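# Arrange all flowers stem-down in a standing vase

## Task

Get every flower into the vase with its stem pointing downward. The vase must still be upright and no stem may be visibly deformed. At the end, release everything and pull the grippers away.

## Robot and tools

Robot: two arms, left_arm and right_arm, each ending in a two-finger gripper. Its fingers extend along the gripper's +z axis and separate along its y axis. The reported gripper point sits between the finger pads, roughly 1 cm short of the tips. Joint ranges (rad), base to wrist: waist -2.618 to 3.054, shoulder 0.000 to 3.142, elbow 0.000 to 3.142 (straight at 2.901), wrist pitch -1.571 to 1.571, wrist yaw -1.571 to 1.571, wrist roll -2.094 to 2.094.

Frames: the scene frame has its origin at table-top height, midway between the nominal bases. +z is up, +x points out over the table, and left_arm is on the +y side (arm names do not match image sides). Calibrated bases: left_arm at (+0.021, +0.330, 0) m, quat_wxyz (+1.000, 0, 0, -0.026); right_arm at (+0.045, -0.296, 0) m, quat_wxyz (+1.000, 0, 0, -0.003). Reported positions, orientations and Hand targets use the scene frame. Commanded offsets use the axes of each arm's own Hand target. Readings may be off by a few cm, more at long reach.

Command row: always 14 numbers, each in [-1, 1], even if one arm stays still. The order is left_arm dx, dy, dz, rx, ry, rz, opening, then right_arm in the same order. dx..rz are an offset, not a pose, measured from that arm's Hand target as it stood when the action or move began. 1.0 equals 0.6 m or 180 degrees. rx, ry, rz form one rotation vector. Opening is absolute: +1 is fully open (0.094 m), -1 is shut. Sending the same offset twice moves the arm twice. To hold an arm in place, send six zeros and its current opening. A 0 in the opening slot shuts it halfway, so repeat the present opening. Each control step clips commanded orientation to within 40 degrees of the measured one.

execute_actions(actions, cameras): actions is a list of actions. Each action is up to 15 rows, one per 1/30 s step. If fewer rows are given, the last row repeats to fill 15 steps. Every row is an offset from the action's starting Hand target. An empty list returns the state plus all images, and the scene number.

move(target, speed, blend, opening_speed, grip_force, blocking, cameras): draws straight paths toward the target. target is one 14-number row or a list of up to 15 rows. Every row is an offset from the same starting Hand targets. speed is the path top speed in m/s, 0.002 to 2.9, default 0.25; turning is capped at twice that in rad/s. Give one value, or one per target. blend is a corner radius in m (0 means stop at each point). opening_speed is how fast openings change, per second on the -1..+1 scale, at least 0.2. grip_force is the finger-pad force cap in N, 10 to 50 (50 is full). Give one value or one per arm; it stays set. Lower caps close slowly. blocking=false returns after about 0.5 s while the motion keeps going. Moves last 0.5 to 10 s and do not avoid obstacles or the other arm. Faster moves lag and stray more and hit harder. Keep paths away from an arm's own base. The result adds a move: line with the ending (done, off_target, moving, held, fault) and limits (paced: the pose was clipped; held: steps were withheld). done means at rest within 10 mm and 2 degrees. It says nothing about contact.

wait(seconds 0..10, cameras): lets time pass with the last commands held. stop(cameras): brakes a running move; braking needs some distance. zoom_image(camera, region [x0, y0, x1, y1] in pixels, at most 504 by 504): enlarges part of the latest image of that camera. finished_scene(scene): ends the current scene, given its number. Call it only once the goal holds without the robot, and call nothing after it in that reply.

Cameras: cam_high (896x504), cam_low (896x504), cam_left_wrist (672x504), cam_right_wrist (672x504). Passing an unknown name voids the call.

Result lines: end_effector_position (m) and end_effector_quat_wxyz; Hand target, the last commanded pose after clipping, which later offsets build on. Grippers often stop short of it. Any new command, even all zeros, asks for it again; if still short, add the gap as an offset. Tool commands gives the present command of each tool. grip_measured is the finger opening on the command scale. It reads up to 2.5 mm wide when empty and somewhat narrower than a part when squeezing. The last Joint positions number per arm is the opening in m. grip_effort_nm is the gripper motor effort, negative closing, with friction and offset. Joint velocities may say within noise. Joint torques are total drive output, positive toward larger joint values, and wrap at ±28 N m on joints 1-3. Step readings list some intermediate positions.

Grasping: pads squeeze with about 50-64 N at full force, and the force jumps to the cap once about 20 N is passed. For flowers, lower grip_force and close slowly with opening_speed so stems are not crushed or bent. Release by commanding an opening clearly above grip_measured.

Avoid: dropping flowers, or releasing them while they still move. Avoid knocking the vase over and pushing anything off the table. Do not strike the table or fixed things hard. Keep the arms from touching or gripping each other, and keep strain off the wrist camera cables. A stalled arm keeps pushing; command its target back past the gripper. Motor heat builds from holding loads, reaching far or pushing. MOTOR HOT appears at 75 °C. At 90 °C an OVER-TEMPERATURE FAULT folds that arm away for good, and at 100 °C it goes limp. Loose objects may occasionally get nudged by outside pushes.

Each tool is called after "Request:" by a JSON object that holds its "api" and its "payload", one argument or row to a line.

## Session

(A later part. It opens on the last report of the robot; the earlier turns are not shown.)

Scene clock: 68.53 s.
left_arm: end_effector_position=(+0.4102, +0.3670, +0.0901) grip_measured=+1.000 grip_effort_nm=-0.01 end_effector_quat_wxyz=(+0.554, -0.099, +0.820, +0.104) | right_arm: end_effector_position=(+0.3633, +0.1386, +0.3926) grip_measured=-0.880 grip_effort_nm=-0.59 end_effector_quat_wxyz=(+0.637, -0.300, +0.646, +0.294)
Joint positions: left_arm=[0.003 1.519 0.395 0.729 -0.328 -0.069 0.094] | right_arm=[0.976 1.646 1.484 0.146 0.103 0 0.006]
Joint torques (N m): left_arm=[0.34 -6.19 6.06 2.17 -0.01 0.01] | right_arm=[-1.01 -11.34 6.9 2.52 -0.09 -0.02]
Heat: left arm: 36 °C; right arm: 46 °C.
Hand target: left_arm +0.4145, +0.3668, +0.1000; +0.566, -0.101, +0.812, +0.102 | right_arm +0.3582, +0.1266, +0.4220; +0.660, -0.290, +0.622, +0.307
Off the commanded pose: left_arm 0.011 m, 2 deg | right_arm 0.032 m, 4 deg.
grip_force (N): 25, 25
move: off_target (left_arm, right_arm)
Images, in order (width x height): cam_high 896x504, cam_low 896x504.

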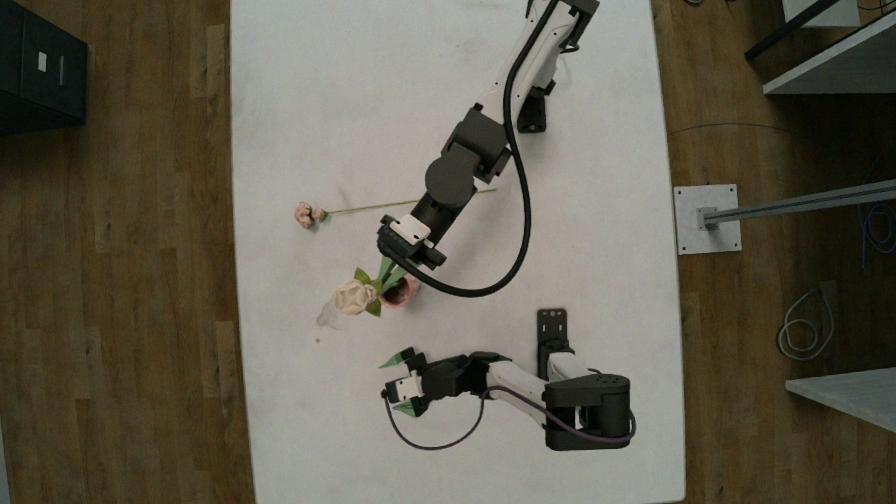

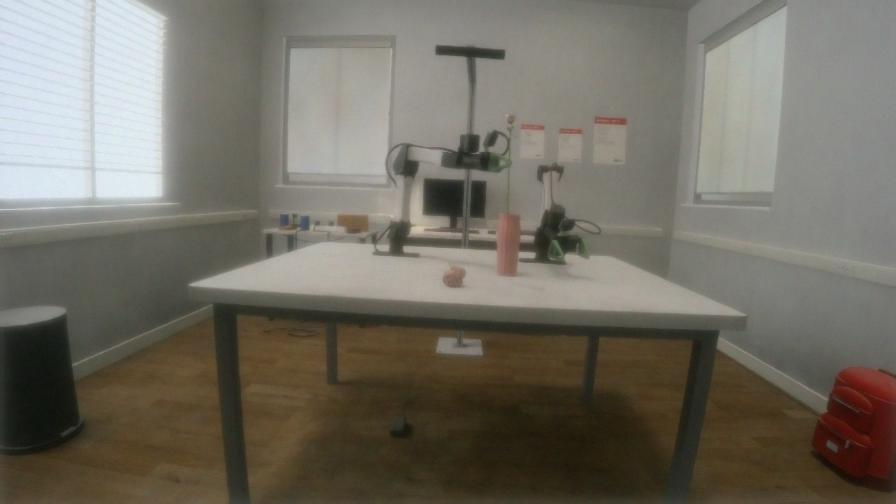

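Request:
{"api": "move", "payload": {
  "target": [0,0,0,0,0,0,1,0.15,0.008,0.012,0,0,0,-0.95],
  "speed": 0.15,
  "cameras": ["cam_high","cam_low"]
}}

Request:
{"api": "zoom_image", "payload": {
  "camera": "cam_low",
  "region": [440, 80, 570, 290]
}}

Request:
{"api": "zoom_image", "payload": {
  "camera": "cam_high",
  "region": [350, 230, 450, 330]
}}

Scene clock: 71.47 s.
left_arm: end_effector_position=(+0.4102, +0.3670, +0.0901) grip_measured=+1.000 grip_effort_nm=-0.01 end_effector_quat_wxyz=(+0.554, -0.099, +0.820, +0.104) | right_arm: end_effector_position=(+0.3628, +0.1379, +0.3316) grip_measured=-0.880 grip_effort_nm=-0.59 end_effector_quat_wxyz=(+0.653, -0.290, +0.630, +0.304)
Joint positions: left_arm=[0.003 1.519 0.395 0.729 -0.328 -0.069 0.094] | right_arm=[0.976 1.663 1.205 0.497 0.103 0 0.006]
Joint torques (N m): left_arm=[0.36 -6.17 6.11 2.18 -0.01 0.01] | right_arm=[-0.08 -7.43 6.52 2.49 -0.01 -0.02]
Heat: left arm: 36 °C; right arm: 46 °C.
Hand target: left_arm +0.4145, +0.3668, +0.1000; +0.566, -0.101, +0.812, +0.102 | right_arm +0.3626, +0.1392, +0.3328; +0.660, -0.290, +0.622, +0.307
Off the commanded pose: left_arm 0.011 m, 2 deg | right_arm 0.002 m, 1 deg.
grip_force (N): 25, 25
move: off_target (left_arm)
Images, in order (width x height): cam_high 896x504, cam_low 896x504.

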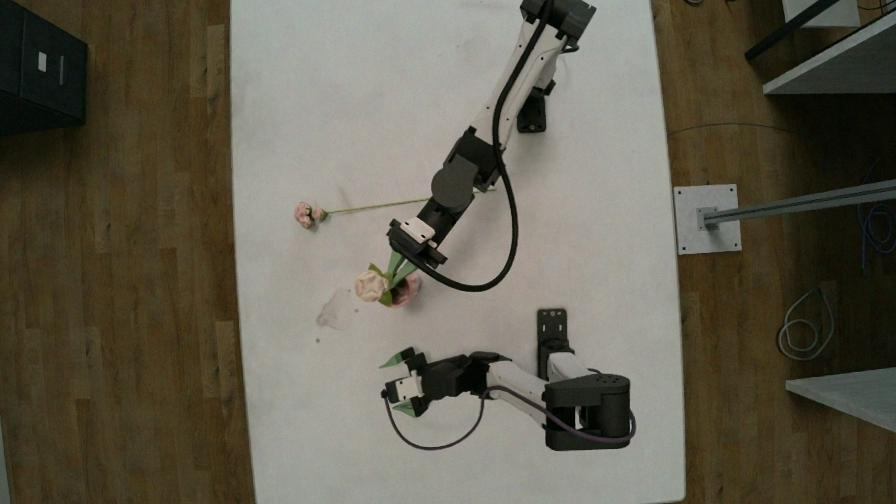

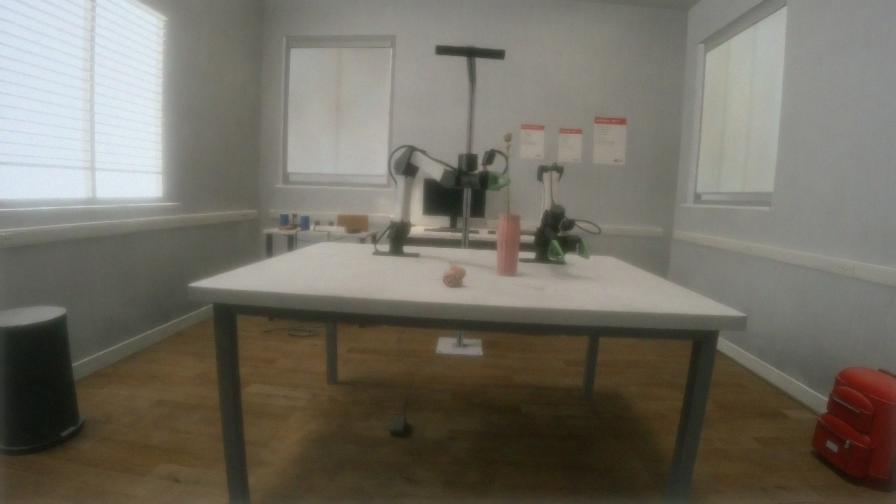

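Scaled by 2.400.

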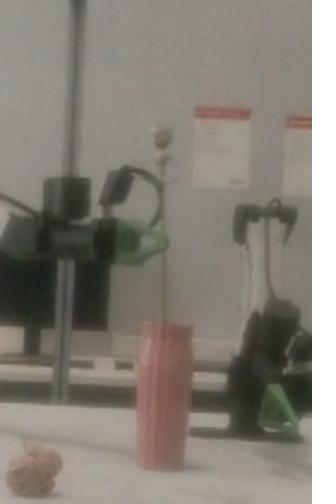

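Scaled by 5.040.

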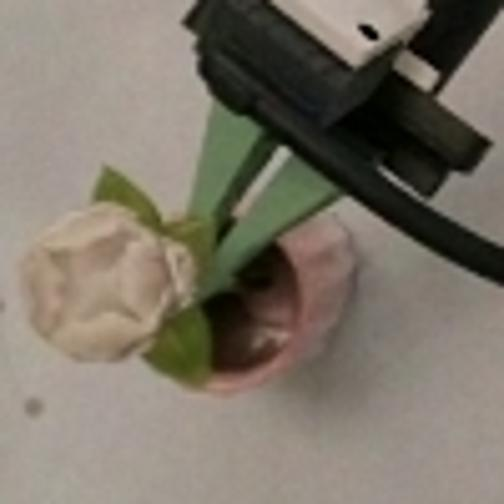

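Request:
{"api": "move", "payload": {
  "target": [0,0,0,0,0,0,1,0.05,0,0,0,0,0,-0.95],
  "speed": 0.1,
  "cameras": ["cam_low"]
}}

Request:
{"api": "zoom_image", "payload": {
  "camera": "cam_low",
  "region": [440, 80, 570, 290]
}}

Scene clock: 75.33 s.
left_arm: end_effector_position=(+0.4102, +0.3670, +0.0901) grip_measured=+1.000 grip_effort_nm=-0.01 end_effector_quat_wxyz=(+0.554, -0.099, +0.820, +0.104) | right_arm: end_effector_position=(+0.3641, +0.1398, +0.3013) grip_measured=-0.880 grip_effort_nm=-0.59 end_effector_quat_wxyz=(+0.653, -0.290, +0.630, +0.304)
Joint positions: left_arm=[0.003 1.519 0.395 0.729 -0.328 -0.069 0.094] | right_arm=[0.976 1.703 1.126 0.616 0.103 0 0.006]
Joint torques (N m): left_arm=[0.38 -6.19 6.09 2.17 -0.01 0.02] | right_arm=[-0.13 -7.66 6.34 2.51 -0.02 -0.02]
Heat: left arm: 36 °C; right arm: 46 °C.
Hand target: left_arm +0.4145, +0.3668, +0.1000; +0.566, -0.101, +0.812, +0.102 | right_arm +0.3637, +0.1405, +0.3027; +0.660, -0.290, +0.622, +0.307
Off the commanded pose: left_arm 0.011 m, 2 deg | right_arm 0.002 m, 1 deg.
grip_force (N): 25, 25
move: off_target (left_arm)
Images, in order (width x height): cam_low 896x504.

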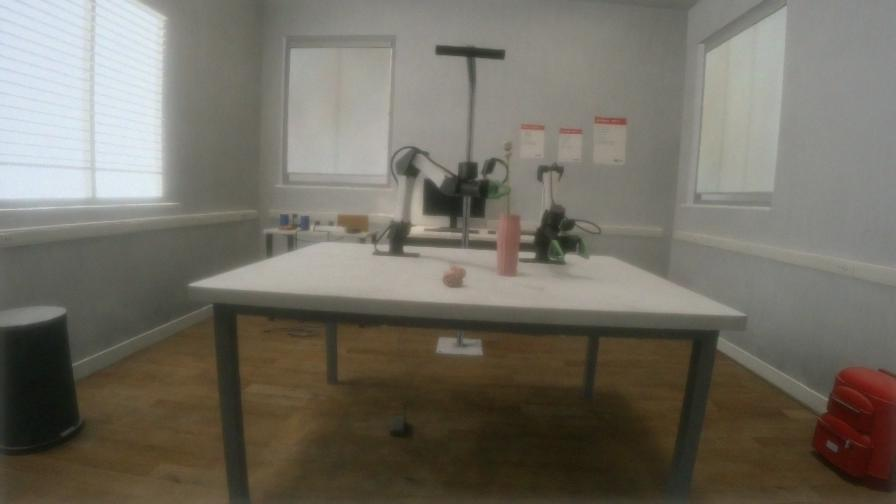

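Scaled by 2.400.

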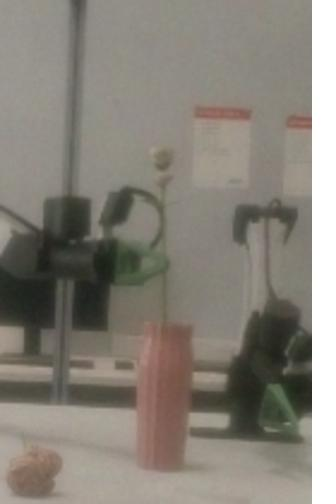

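Request:
{"api": "move", "payload": {
  "target": [
    [0,0,0,0,0,0,1,0.032,0,0,0,0,0,-0.95],
    [0,0,0,0,0,0,1,0.033,0,0,0,0,0,-0.3],
    [0,0,0,0,0,0,1,0.02,0,-0.28,0,0,0,-0.3]
  ],
  "speed": [0.1,0.1,0.2],
  "cameras": ["cam_high","cam_low"]
}}

Request:
{"api": "zoom_image", "payload": {
  "camera": "cam_low",
  "region": [400, 80, 570, 310]
}}

Scene clock: 81.60 s.
left_arm: end_effector_position=(+0.4102, +0.3670, +0.0901) grip_measured=+1.000 grip_effort_nm=-0.01 end_effector_quat_wxyz=(+0.554, -0.099, +0.820, +0.104) | right_arm: end_effector_position=(+0.2585, +0.0153, +0.2806) grip_measured=-0.302 grip_effort_nm=0.07 end_effector_quat_wxyz=(+0.655, -0.292, +0.624, +0.309)
Joint positions: left_arm=[0.003 1.519 0.395 0.729 -0.328 -0.069 0.094] | right_arm=[1.049 1.057 0.514 0.594 0.165 -0.004 0.033]
Joint torques (N m): left_arm=[0.35 -6.15 6.09 2.17 -0.02 0.01] | right_arm=[0.75 -4.07 5.86 2.21 0.17 -0.02]
Heat: left arm: 37 °C; right arm: 45 °C.
Hand target: left_arm +0.4145, +0.3668, +0.1000; +0.566, -0.101, +0.812, +0.102 | right_arm +0.2562, +0.0127, +0.2810; +0.660, -0.290, +0.622, +0.307
Off the commanded pose: left_arm 0.011 m, 2 deg | right_arm 0.004 m, 1 deg.
grip_force (N): 25, 25
move: off_target (left_arm)
Images, in order (width x height): cam_high 896x504, cam_low 896x504.

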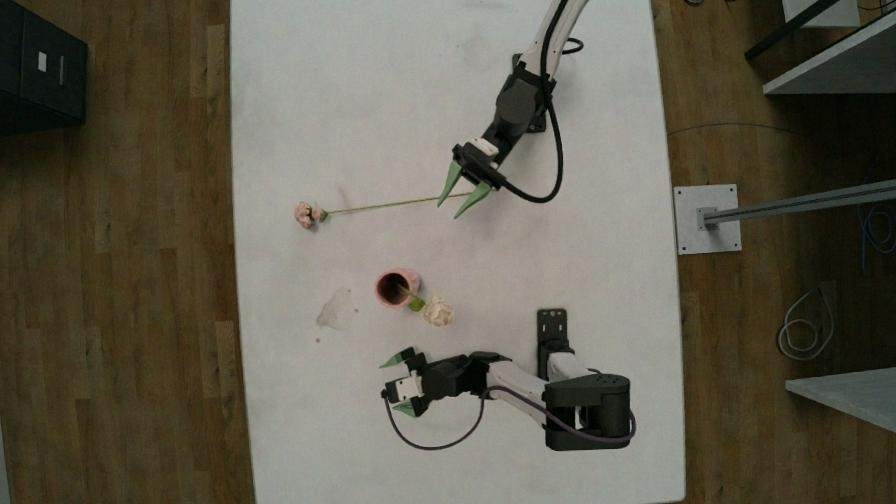

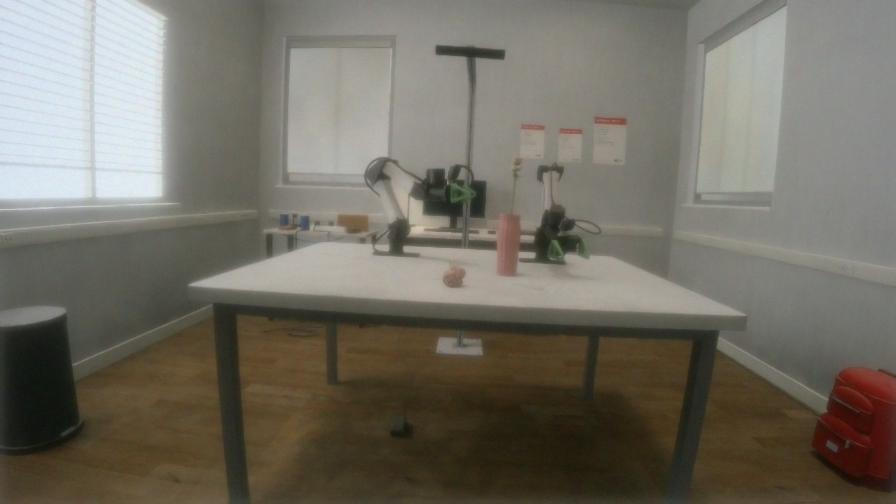

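Scaled by 2.191.

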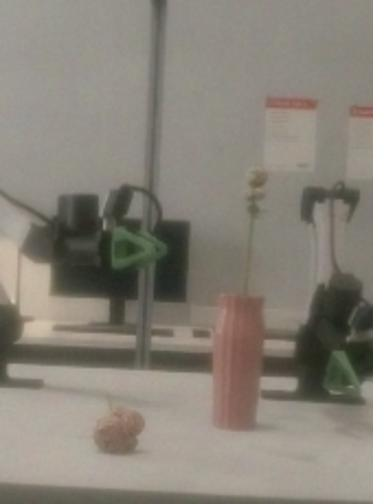

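Request:
{"api": "move", "payload": {
  "target": [0,0,0,0,0,0,1,0.224,-0.2545,0.0835,0.203,0.489,0.192,0.2],
  "speed": 0.5,
  "cameras": ["cam_high","cam_right_wrist"]
}}

Scene clock: 89.20 s.
left_arm: end_effector_position=(+0.4102, +0.3670, +0.0901) grip_measured=+1.000 grip_effort_nm=-0.01 end_effector_quat_wxyz=(+0.554, -0.099, +0.820, +0.104) | right_arm: end_effector_position=(+0.4064, -0.0457, +0.1411) grip_measured=+0.198 grip_effort_nm=0.07 end_effector_quat_wxyz=(+0.026, -0.048, +0.998, +0.009)
Joint positions: left_arm=[0.003 1.519 0.395 0.729 -0.328 -0.069 0.094] | right_arm=[0.615 2.239 2.272 -1.551 0.013 0.513 0.056]
Joint torques (N m): left_arm=[0.36 -6.19 6.08 2.18 -0.02 0] | right_arm=[-0.36 -10.73 8.72 0.47 -0.05 0.17]
Heat: left arm: 37 °C; right arm: 44 °C.
Hand target: left_arm +0.4145, +0.3668, +0.1000; +0.566, -0.101, +0.812, +0.102 | right_arm +0.4104, -0.0414, +0.1497; +0.000, -0.042, +0.999, +0.000
Off the commanded pose: left_arm 0.011 m, 2 deg | right_arm 0.011 m, 3 deg.
joint sent to its limit (right arm) — joint 4 (wrist pitch), lower limit. The joint targets are off in orientation, not in position.
grip_force (N): 25, 25
move: off_target (left_arm, right_arm)
Images, in order (width x height): cam_high 896x504, cam_right_wrist 672x504.

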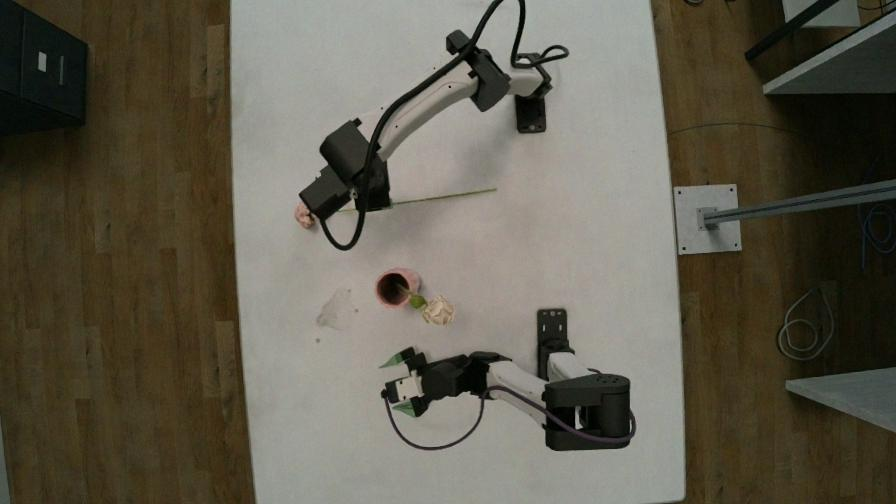

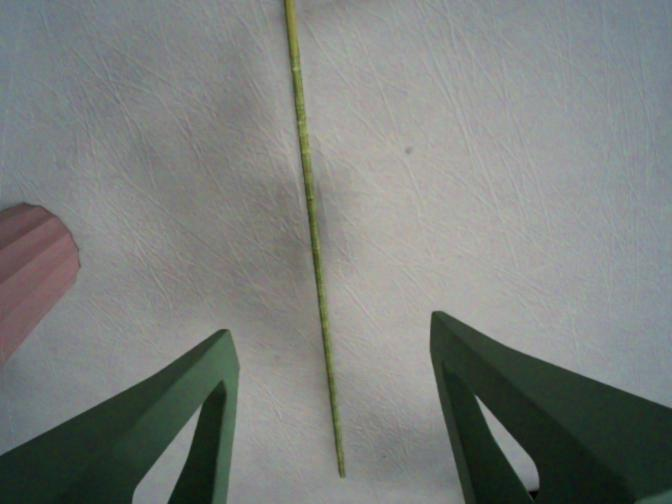

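Request:
{"api": "move", "payload": {
  "target": [
    [0,0,0,0,0,0,1,0,0.004,0.2,0,0,0,0.1],
    [0,0,0,0,0,0,1,0,0.005,0.248,0,0,0,0.1],
    [0,0,0,0,0,0,1,0,0.005,0.249,0,0,0,-0.98]
  ],
  "speed": [0.3,0.1,0.1],
  "blend": [0.02,0,0],
  "cameras": ["cam_right_wrist"]
}}

Scene clock: 96.27 s.
left_arm: end_effector_position=(+0.4102, +0.3670, +0.0901) grip_measured=+1.000 grip_effort_nm=-0.01 end_effector_quat_wxyz=(+0.554, -0.099, +0.820, +0.104) | right_arm: end_effector_position=(+0.4141, -0.0398, +0.0094) grip_measured=-0.900 grip_effort_nm=-0.53 end_effector_quat_wxyz=(+0.009, -0.045, +0.999, -0.001)
Joint positions: left_arm=[0.003 1.519 0.395 0.729 -0.328 -0.069 0.094] | right_arm=[0.615 2.315 1.874 -1.116 0.011 0.52 0.005]
Joint torques (N m): left_arm=[0.32 -6.19 6.11 2.16 -0.02 0.01] | right_arm=[0.21 -10.48 4.55 0.56 -0.04 0.17]
Heat: left arm: 38 °C; right arm: 45 °C.
Hand target: left_arm +0.4145, +0.3668, +0.1000; +0.566, -0.101, +0.812, +0.102 | right_arm +0.4102, -0.0383, +0.0004; +0.000, -0.042, +0.999, +0.000
Off the commanded pose: left_arm 0.011 m, 2 deg | right_arm 0.010 m, 1 deg.
grip_force (N): 25, 25
move: off_target (left_arm); blend cut to 0.0144 m at target 1
Images, in order (width x height): cam_right_wrist 672x504.

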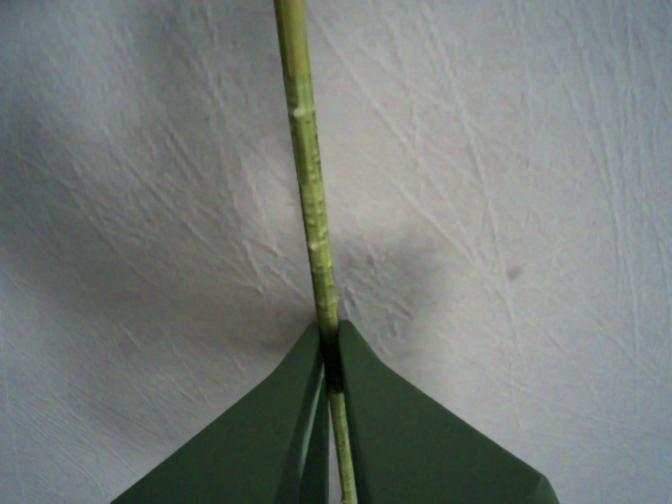

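Request:
{"api": "move", "payload": {
  "target": [
    [0,0,0,0,0,0,1,0,0,-0.433,0,0,0,-0.98],
    [0,0,0,0,0,0,1,0.0445,0.067,-0.833,-0.142,-0.342,-0.134,-0.98],
    [0,0,0,0,0,0,1,0.048,0.285,-0.908,-0.203,-0.489,-0.192,-0.98]
  ],
  "speed": [0.25,0.4,0.25],
  "blend": [0.05,0.04,0],
  "cameras": ["cam_high","cam_low","cam_right_wrist"]
}}

Request:
{"api": "zoom_image", "payload": {
  "camera": "cam_low",
  "region": [440, 80, 570, 290]
}}

Request:
{"api": "zoom_image", "payload": {
  "camera": "cam_high",
  "region": [350, 230, 450, 330]
}}

Scene clock: 107.37 s.
left_arm: end_effector_position=(+0.4102, +0.3670, +0.0901) grip_measured=+1.000 grip_effort_nm=-0.01 end_effector_quat_wxyz=(+0.554, -0.099, +0.820, +0.104) | right_arm: end_effector_position=(+0.3754, +0.1395, +0.5181) grip_measured=-0.902 grip_effort_nm=-0.59 end_effector_quat_wxyz=(+0.636, -0.301, +0.644, +0.299)
Joint positions: left_arm=[0.003 1.519 0.395 0.729 -0.328 -0.069 0.094] | right_arm=[0.947 1.88 2.306 -0.437 0.066 0.003 0.005]
Joint torques (N m): left_arm=[0.36 -6.16 6.05 2.17 -0.01 0.01] | right_arm=[0.28 -10.88 6.61 2.54 0.1 -0.03]
Heat: left arm: 38 °C; right arm: 47 °C.
Hand target: left_arm +0.4145, +0.3668, +0.1000; +0.566, -0.101, +0.812, +0.102 | right_arm +0.3671, +0.1295, +0.5453; +0.660, -0.290, +0.622, +0.307
Off the commanded pose: left_arm 0.011 m, 2 deg | right_arm 0.030 m, 4 deg.
elbow stopped short (right arm): the move would have taken joint 3 (elbow) straighter than the controller allows.
grip_force (N): 25, 25
move: off_target (left_arm, right_arm)
Images, in order (width x height): cam_high 896x504, cam_low 896x504, cam_right_wrist 672x504.

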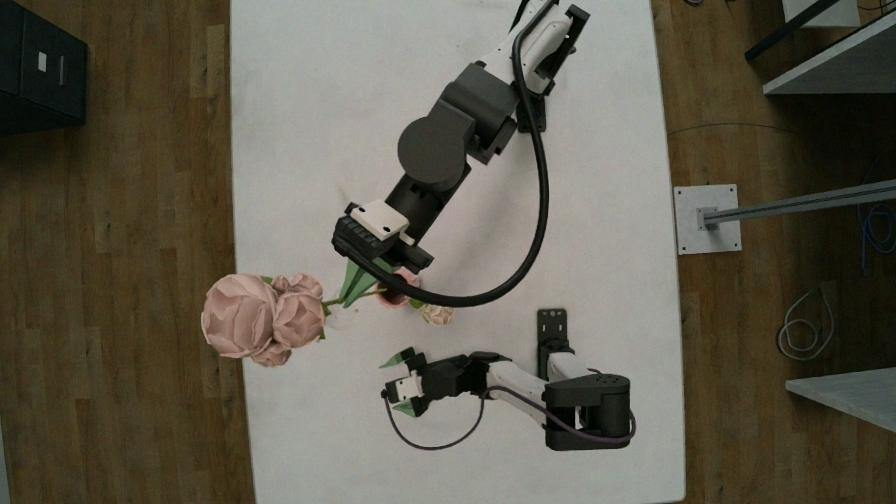

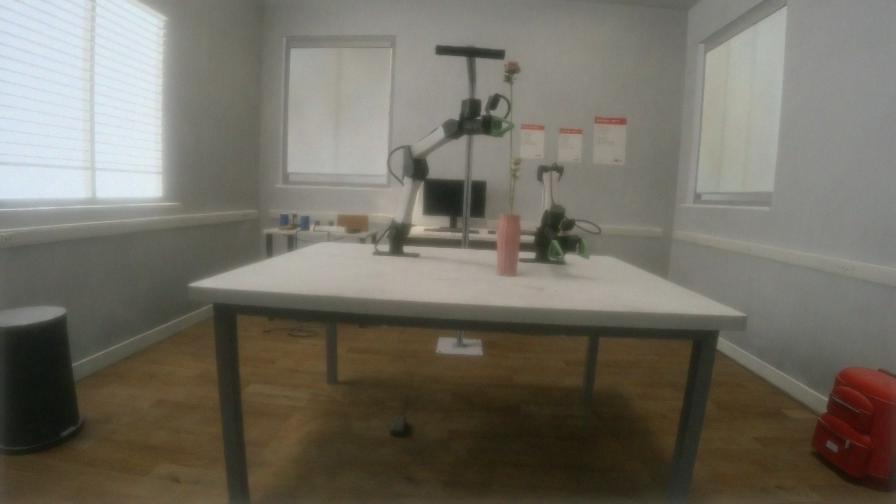

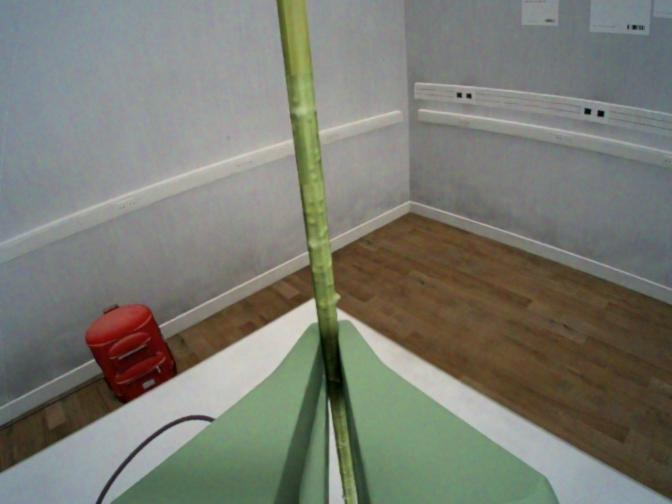

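Scaled by 2.400.

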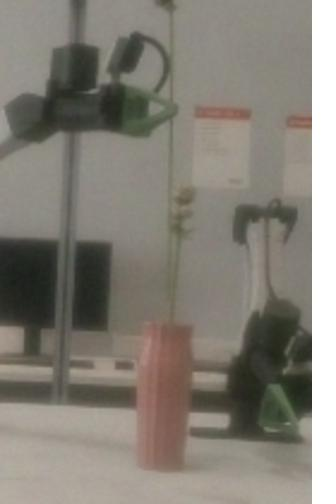

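Scaled by 5.040.

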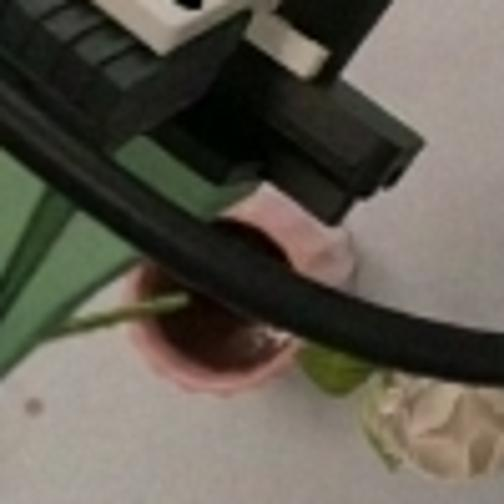

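Request:
{"api": "move", "payload": {
  "target": [0,0,0,0,0,0,1,0.166,0.004,-0.013,0,0,0,-0.98],
  "speed": 0.15,
  "cameras": ["cam_high","cam_low"]
}}

Request:
{"api": "zoom_image", "payload": {
  "camera": "cam_low",
  "region": [440, 80, 570, 290]
}}

Request:
{"api": "zoom_image", "payload": {
  "camera": "cam_high",
  "region": [350, 230, 450, 330]
}}

Scene clock: 111.13 s.
left_arm: end_effector_position=(+0.4102, +0.3670, +0.0901) grip_measured=+1.000 grip_effort_nm=-0.01 end_effector_quat_wxyz=(+0.554, -0.099, +0.820, +0.104) | right_arm: end_effector_position=(+0.3750, +0.1389, +0.4148) grip_measured=-0.902 grip_effort_nm=-0.59 end_effector_quat_wxyz=(+0.635, -0.302, +0.646, +0.298)
Joint positions: left_arm=[0.003 1.519 0.395 0.729 -0.328 -0.069 0.094] | right_arm=[0.947 1.683 1.615 0.051 0.066 0.003 0.005]
Joint torques (N m): left_arm=[0.35 -6.17 6.11 2.17 -0.01 0] | right_arm=[0.92 -11.62 6.93 2.52 0.16 -0.03]
Heat: left arm: 39 °C; right arm: 48 °C.
Hand target: left_arm +0.4145, +0.3668, +0.1000; +0.566, -0.101, +0.812, +0.102 | right_arm +0.3641, +0.1295, +0.4453; +0.659, -0.290, +0.622, +0.307
Off the commanded pose: left_arm 0.011 m, 2 deg | right_arm 0.034 m, 4 deg.
grip_force (N): 25, 25
move: off_target (left_arm, right_arm)
Images, in order (width x height): cam_high 896x504, cam_low 896x504.

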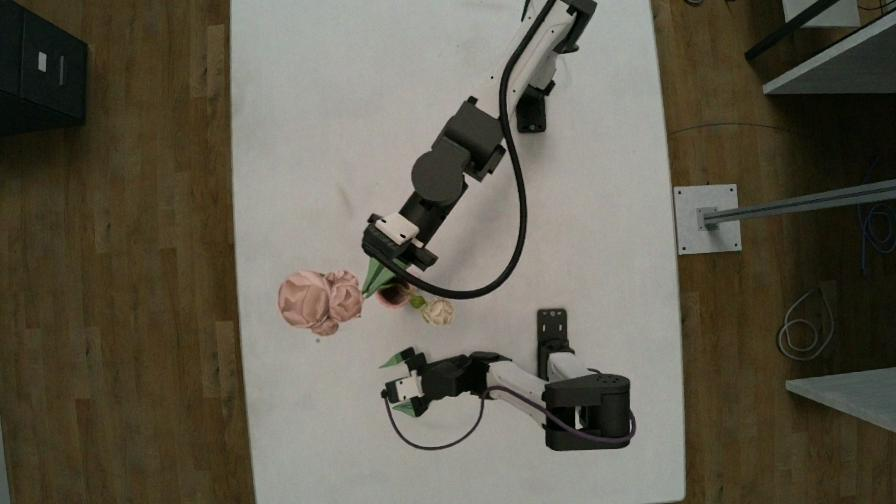

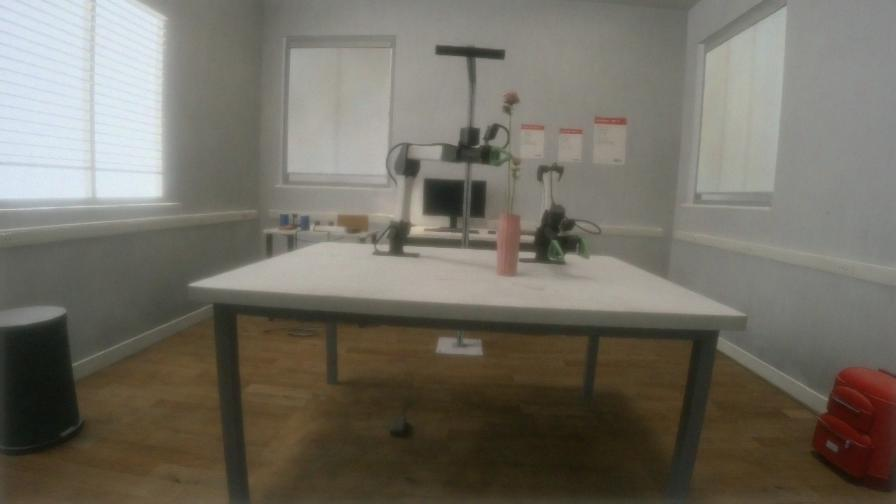

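Scaled by 2.400.

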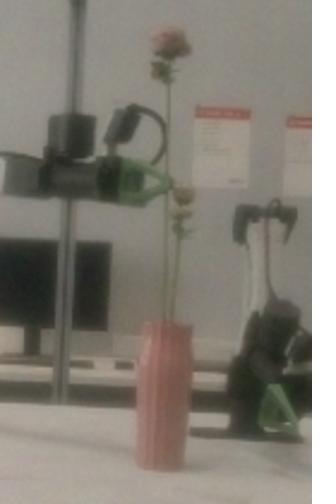

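Scaled by 5.040.

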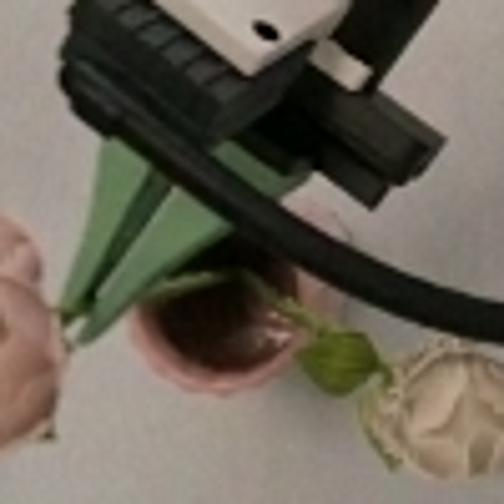

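Request:
{"api": "move", "payload": {
  "target": [
    [0,0,0,0,0,0,1,0.1675,0,0.009,0,0,0,-0.98],
    [0,0,0,0,0,0,1,0.25,0,0.004,0,0,0,-0.98]
  ],
  "speed": 0.12,
  "blend": [0.02,0],
  "cameras": ["cam_high","cam_low"]
}}

Request:
{"api": "zoom_image", "payload": {
  "camera": "cam_low",
  "region": [440, 80, 570, 290]
}}

Request:
{"api": "zoom_image", "payload": {
  "camera": "cam_high",
  "region": [350, 230, 450, 330]
}}

Scene clock: 115.87 s.
left_arm: end_effector_position=(+0.4102, +0.3670, +0.0901) grip_measured=+1.000 grip_effort_nm=-0.01 end_effector_quat_wxyz=(+0.554, -0.099, +0.820, +0.104) | right_arm: end_effector_position=(+0.3732, +0.1364, +0.2958) grip_measured=-0.902 grip_effort_nm=-0.59 end_effector_quat_wxyz=(+0.653, -0.292, +0.628, +0.307)
Joint positions: left_arm=[0.003 1.519 0.395 0.729 -0.328 -0.069 0.094] | right_arm=[0.947 1.719 1.119 0.641 0.066 0.002 0.005]
Joint torques (N m): left_arm=[0.36 -6.17 6.11 2.17 -0.02 0.01] | right_arm=[0.72 -7.66 6.12 2.5 0.13 -0.02]
Heat: left arm: 39 °C; right arm: 48 °C.
Hand target: left_arm +0.4145, +0.3668, +0.1000; +0.566, -0.101, +0.812, +0.102 | right_arm +0.3713, +0.1379, +0.2959; +0.660, -0.290, +0.622, +0.307
Off the commanded pose: left_arm 0.011 m, 2 deg | right_arm 0.002 m, 1 deg.
grip_force (N): 25, 25
move: off_target (left_arm)
Images, in order (width x height): cam_high 896x504, cam_low 896x504.

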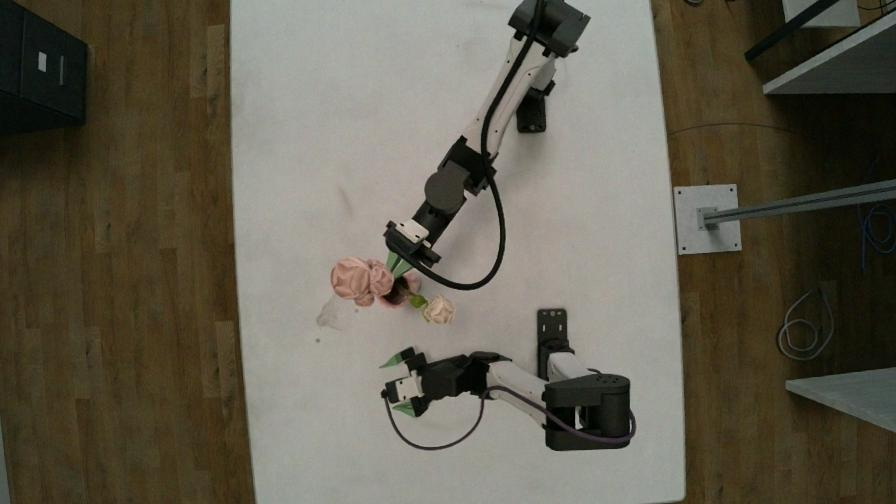

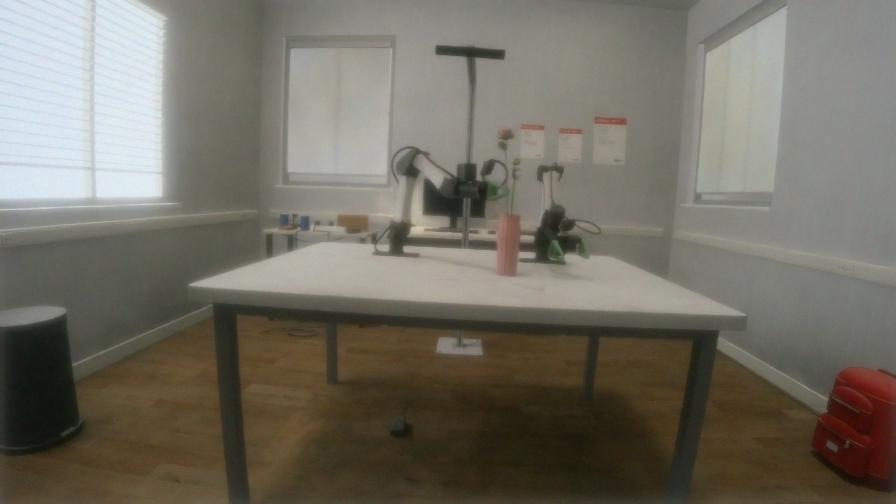

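Scaled by 2.400.

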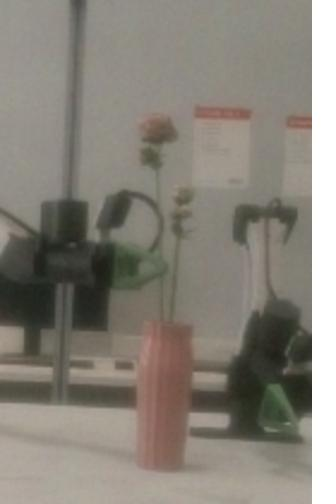

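Scaled by 5.040.

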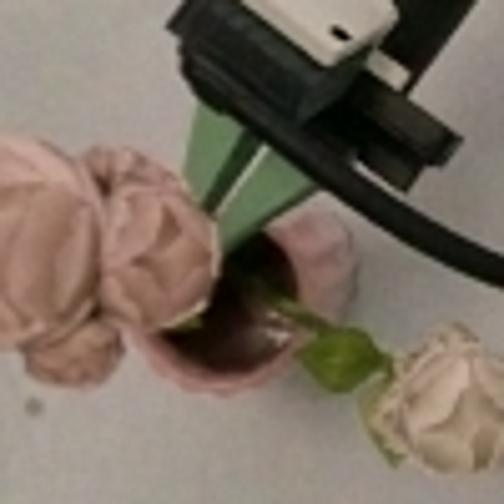

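Request:
{"api": "move", "payload": {
  "target": [
    [0,0,0,0,0,0,1,0.017,0,0,0,0,0,-0.98],
    [0,0,0,0,0,0,1,0.018,0,0,0,0,0,-0.4],
    [0,0,0,0,0,0,1,0.005,0,-0.3,0,0,0,-0.4]
  ],
  "speed": [0.1,0.1,0.2],
  "cameras": ["cam_high","cam_low"]
}}

Scene clock: 120.00 s.
left_arm: end_effector_position=(+0.4102, +0.3670, +0.0901) grip_measured=+1.000 grip_effort_nm=-0.01 end_effector_quat_wxyz=(+0.554, -0.099, +0.820, +0.104) | right_arm: end_effector_position=(+0.2579, +0.0026, +0.2830) grip_measured=-0.402 grip_effort_nm=0.07 end_effector_quat_wxyz=(+0.656, -0.291, +0.624, +0.310)
Joint positions: left_arm=[0.003 1.519 0.395 0.729 -0.328 -0.069 0.094] | right_arm=[1.019 0.994 0.494 0.553 0.135 -0.003 0.028]
Joint torques (N m): left_arm=[0.38 -6.16 6.08 2.18 -0.02 0.01] | right_arm=[0.75 -3.45 5.97 2.23 0.17 -0.02]
Heat: left arm: 39 °C; right arm: 48 °C.
Hand target: left_arm +0.4145, +0.3668, +0.1000; +0.566, -0.101, +0.812, +0.102 | right_arm +0.2558, +0.0005, +0.2823; +0.659, -0.290, +0.622, +0.307
Off the commanded pose: left_arm 0.011 m, 2 deg | right_arm 0.003 m, 1 deg.
grip_force (N): 25, 25
move: off_target (left_arm)
Images, in order (width x height): cam_high 896x504, cam_low 896x504.

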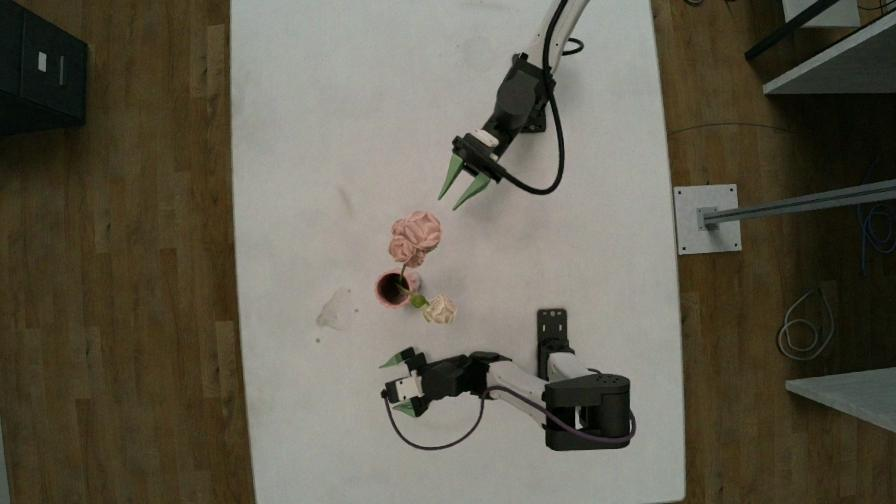

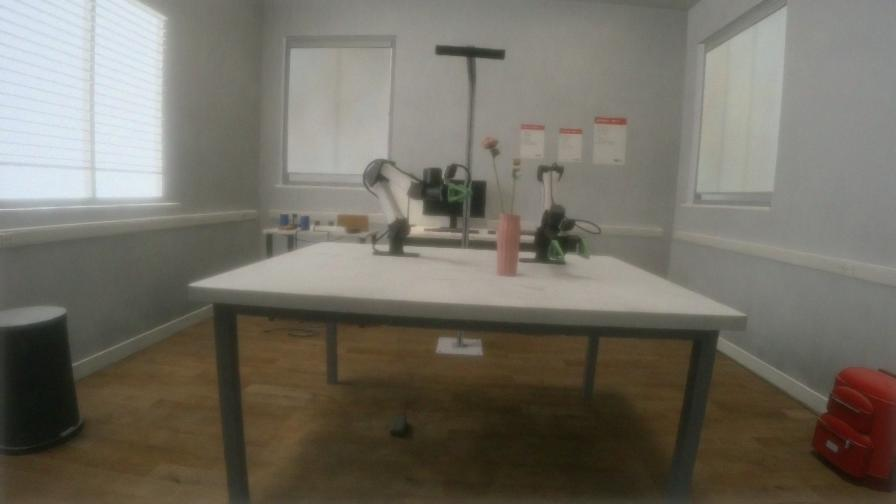

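Both in; both hands clear.

Request:
{"api": "finished_scene", "payload": {
  "scene": 2
}}

The scene is finished: the task was done.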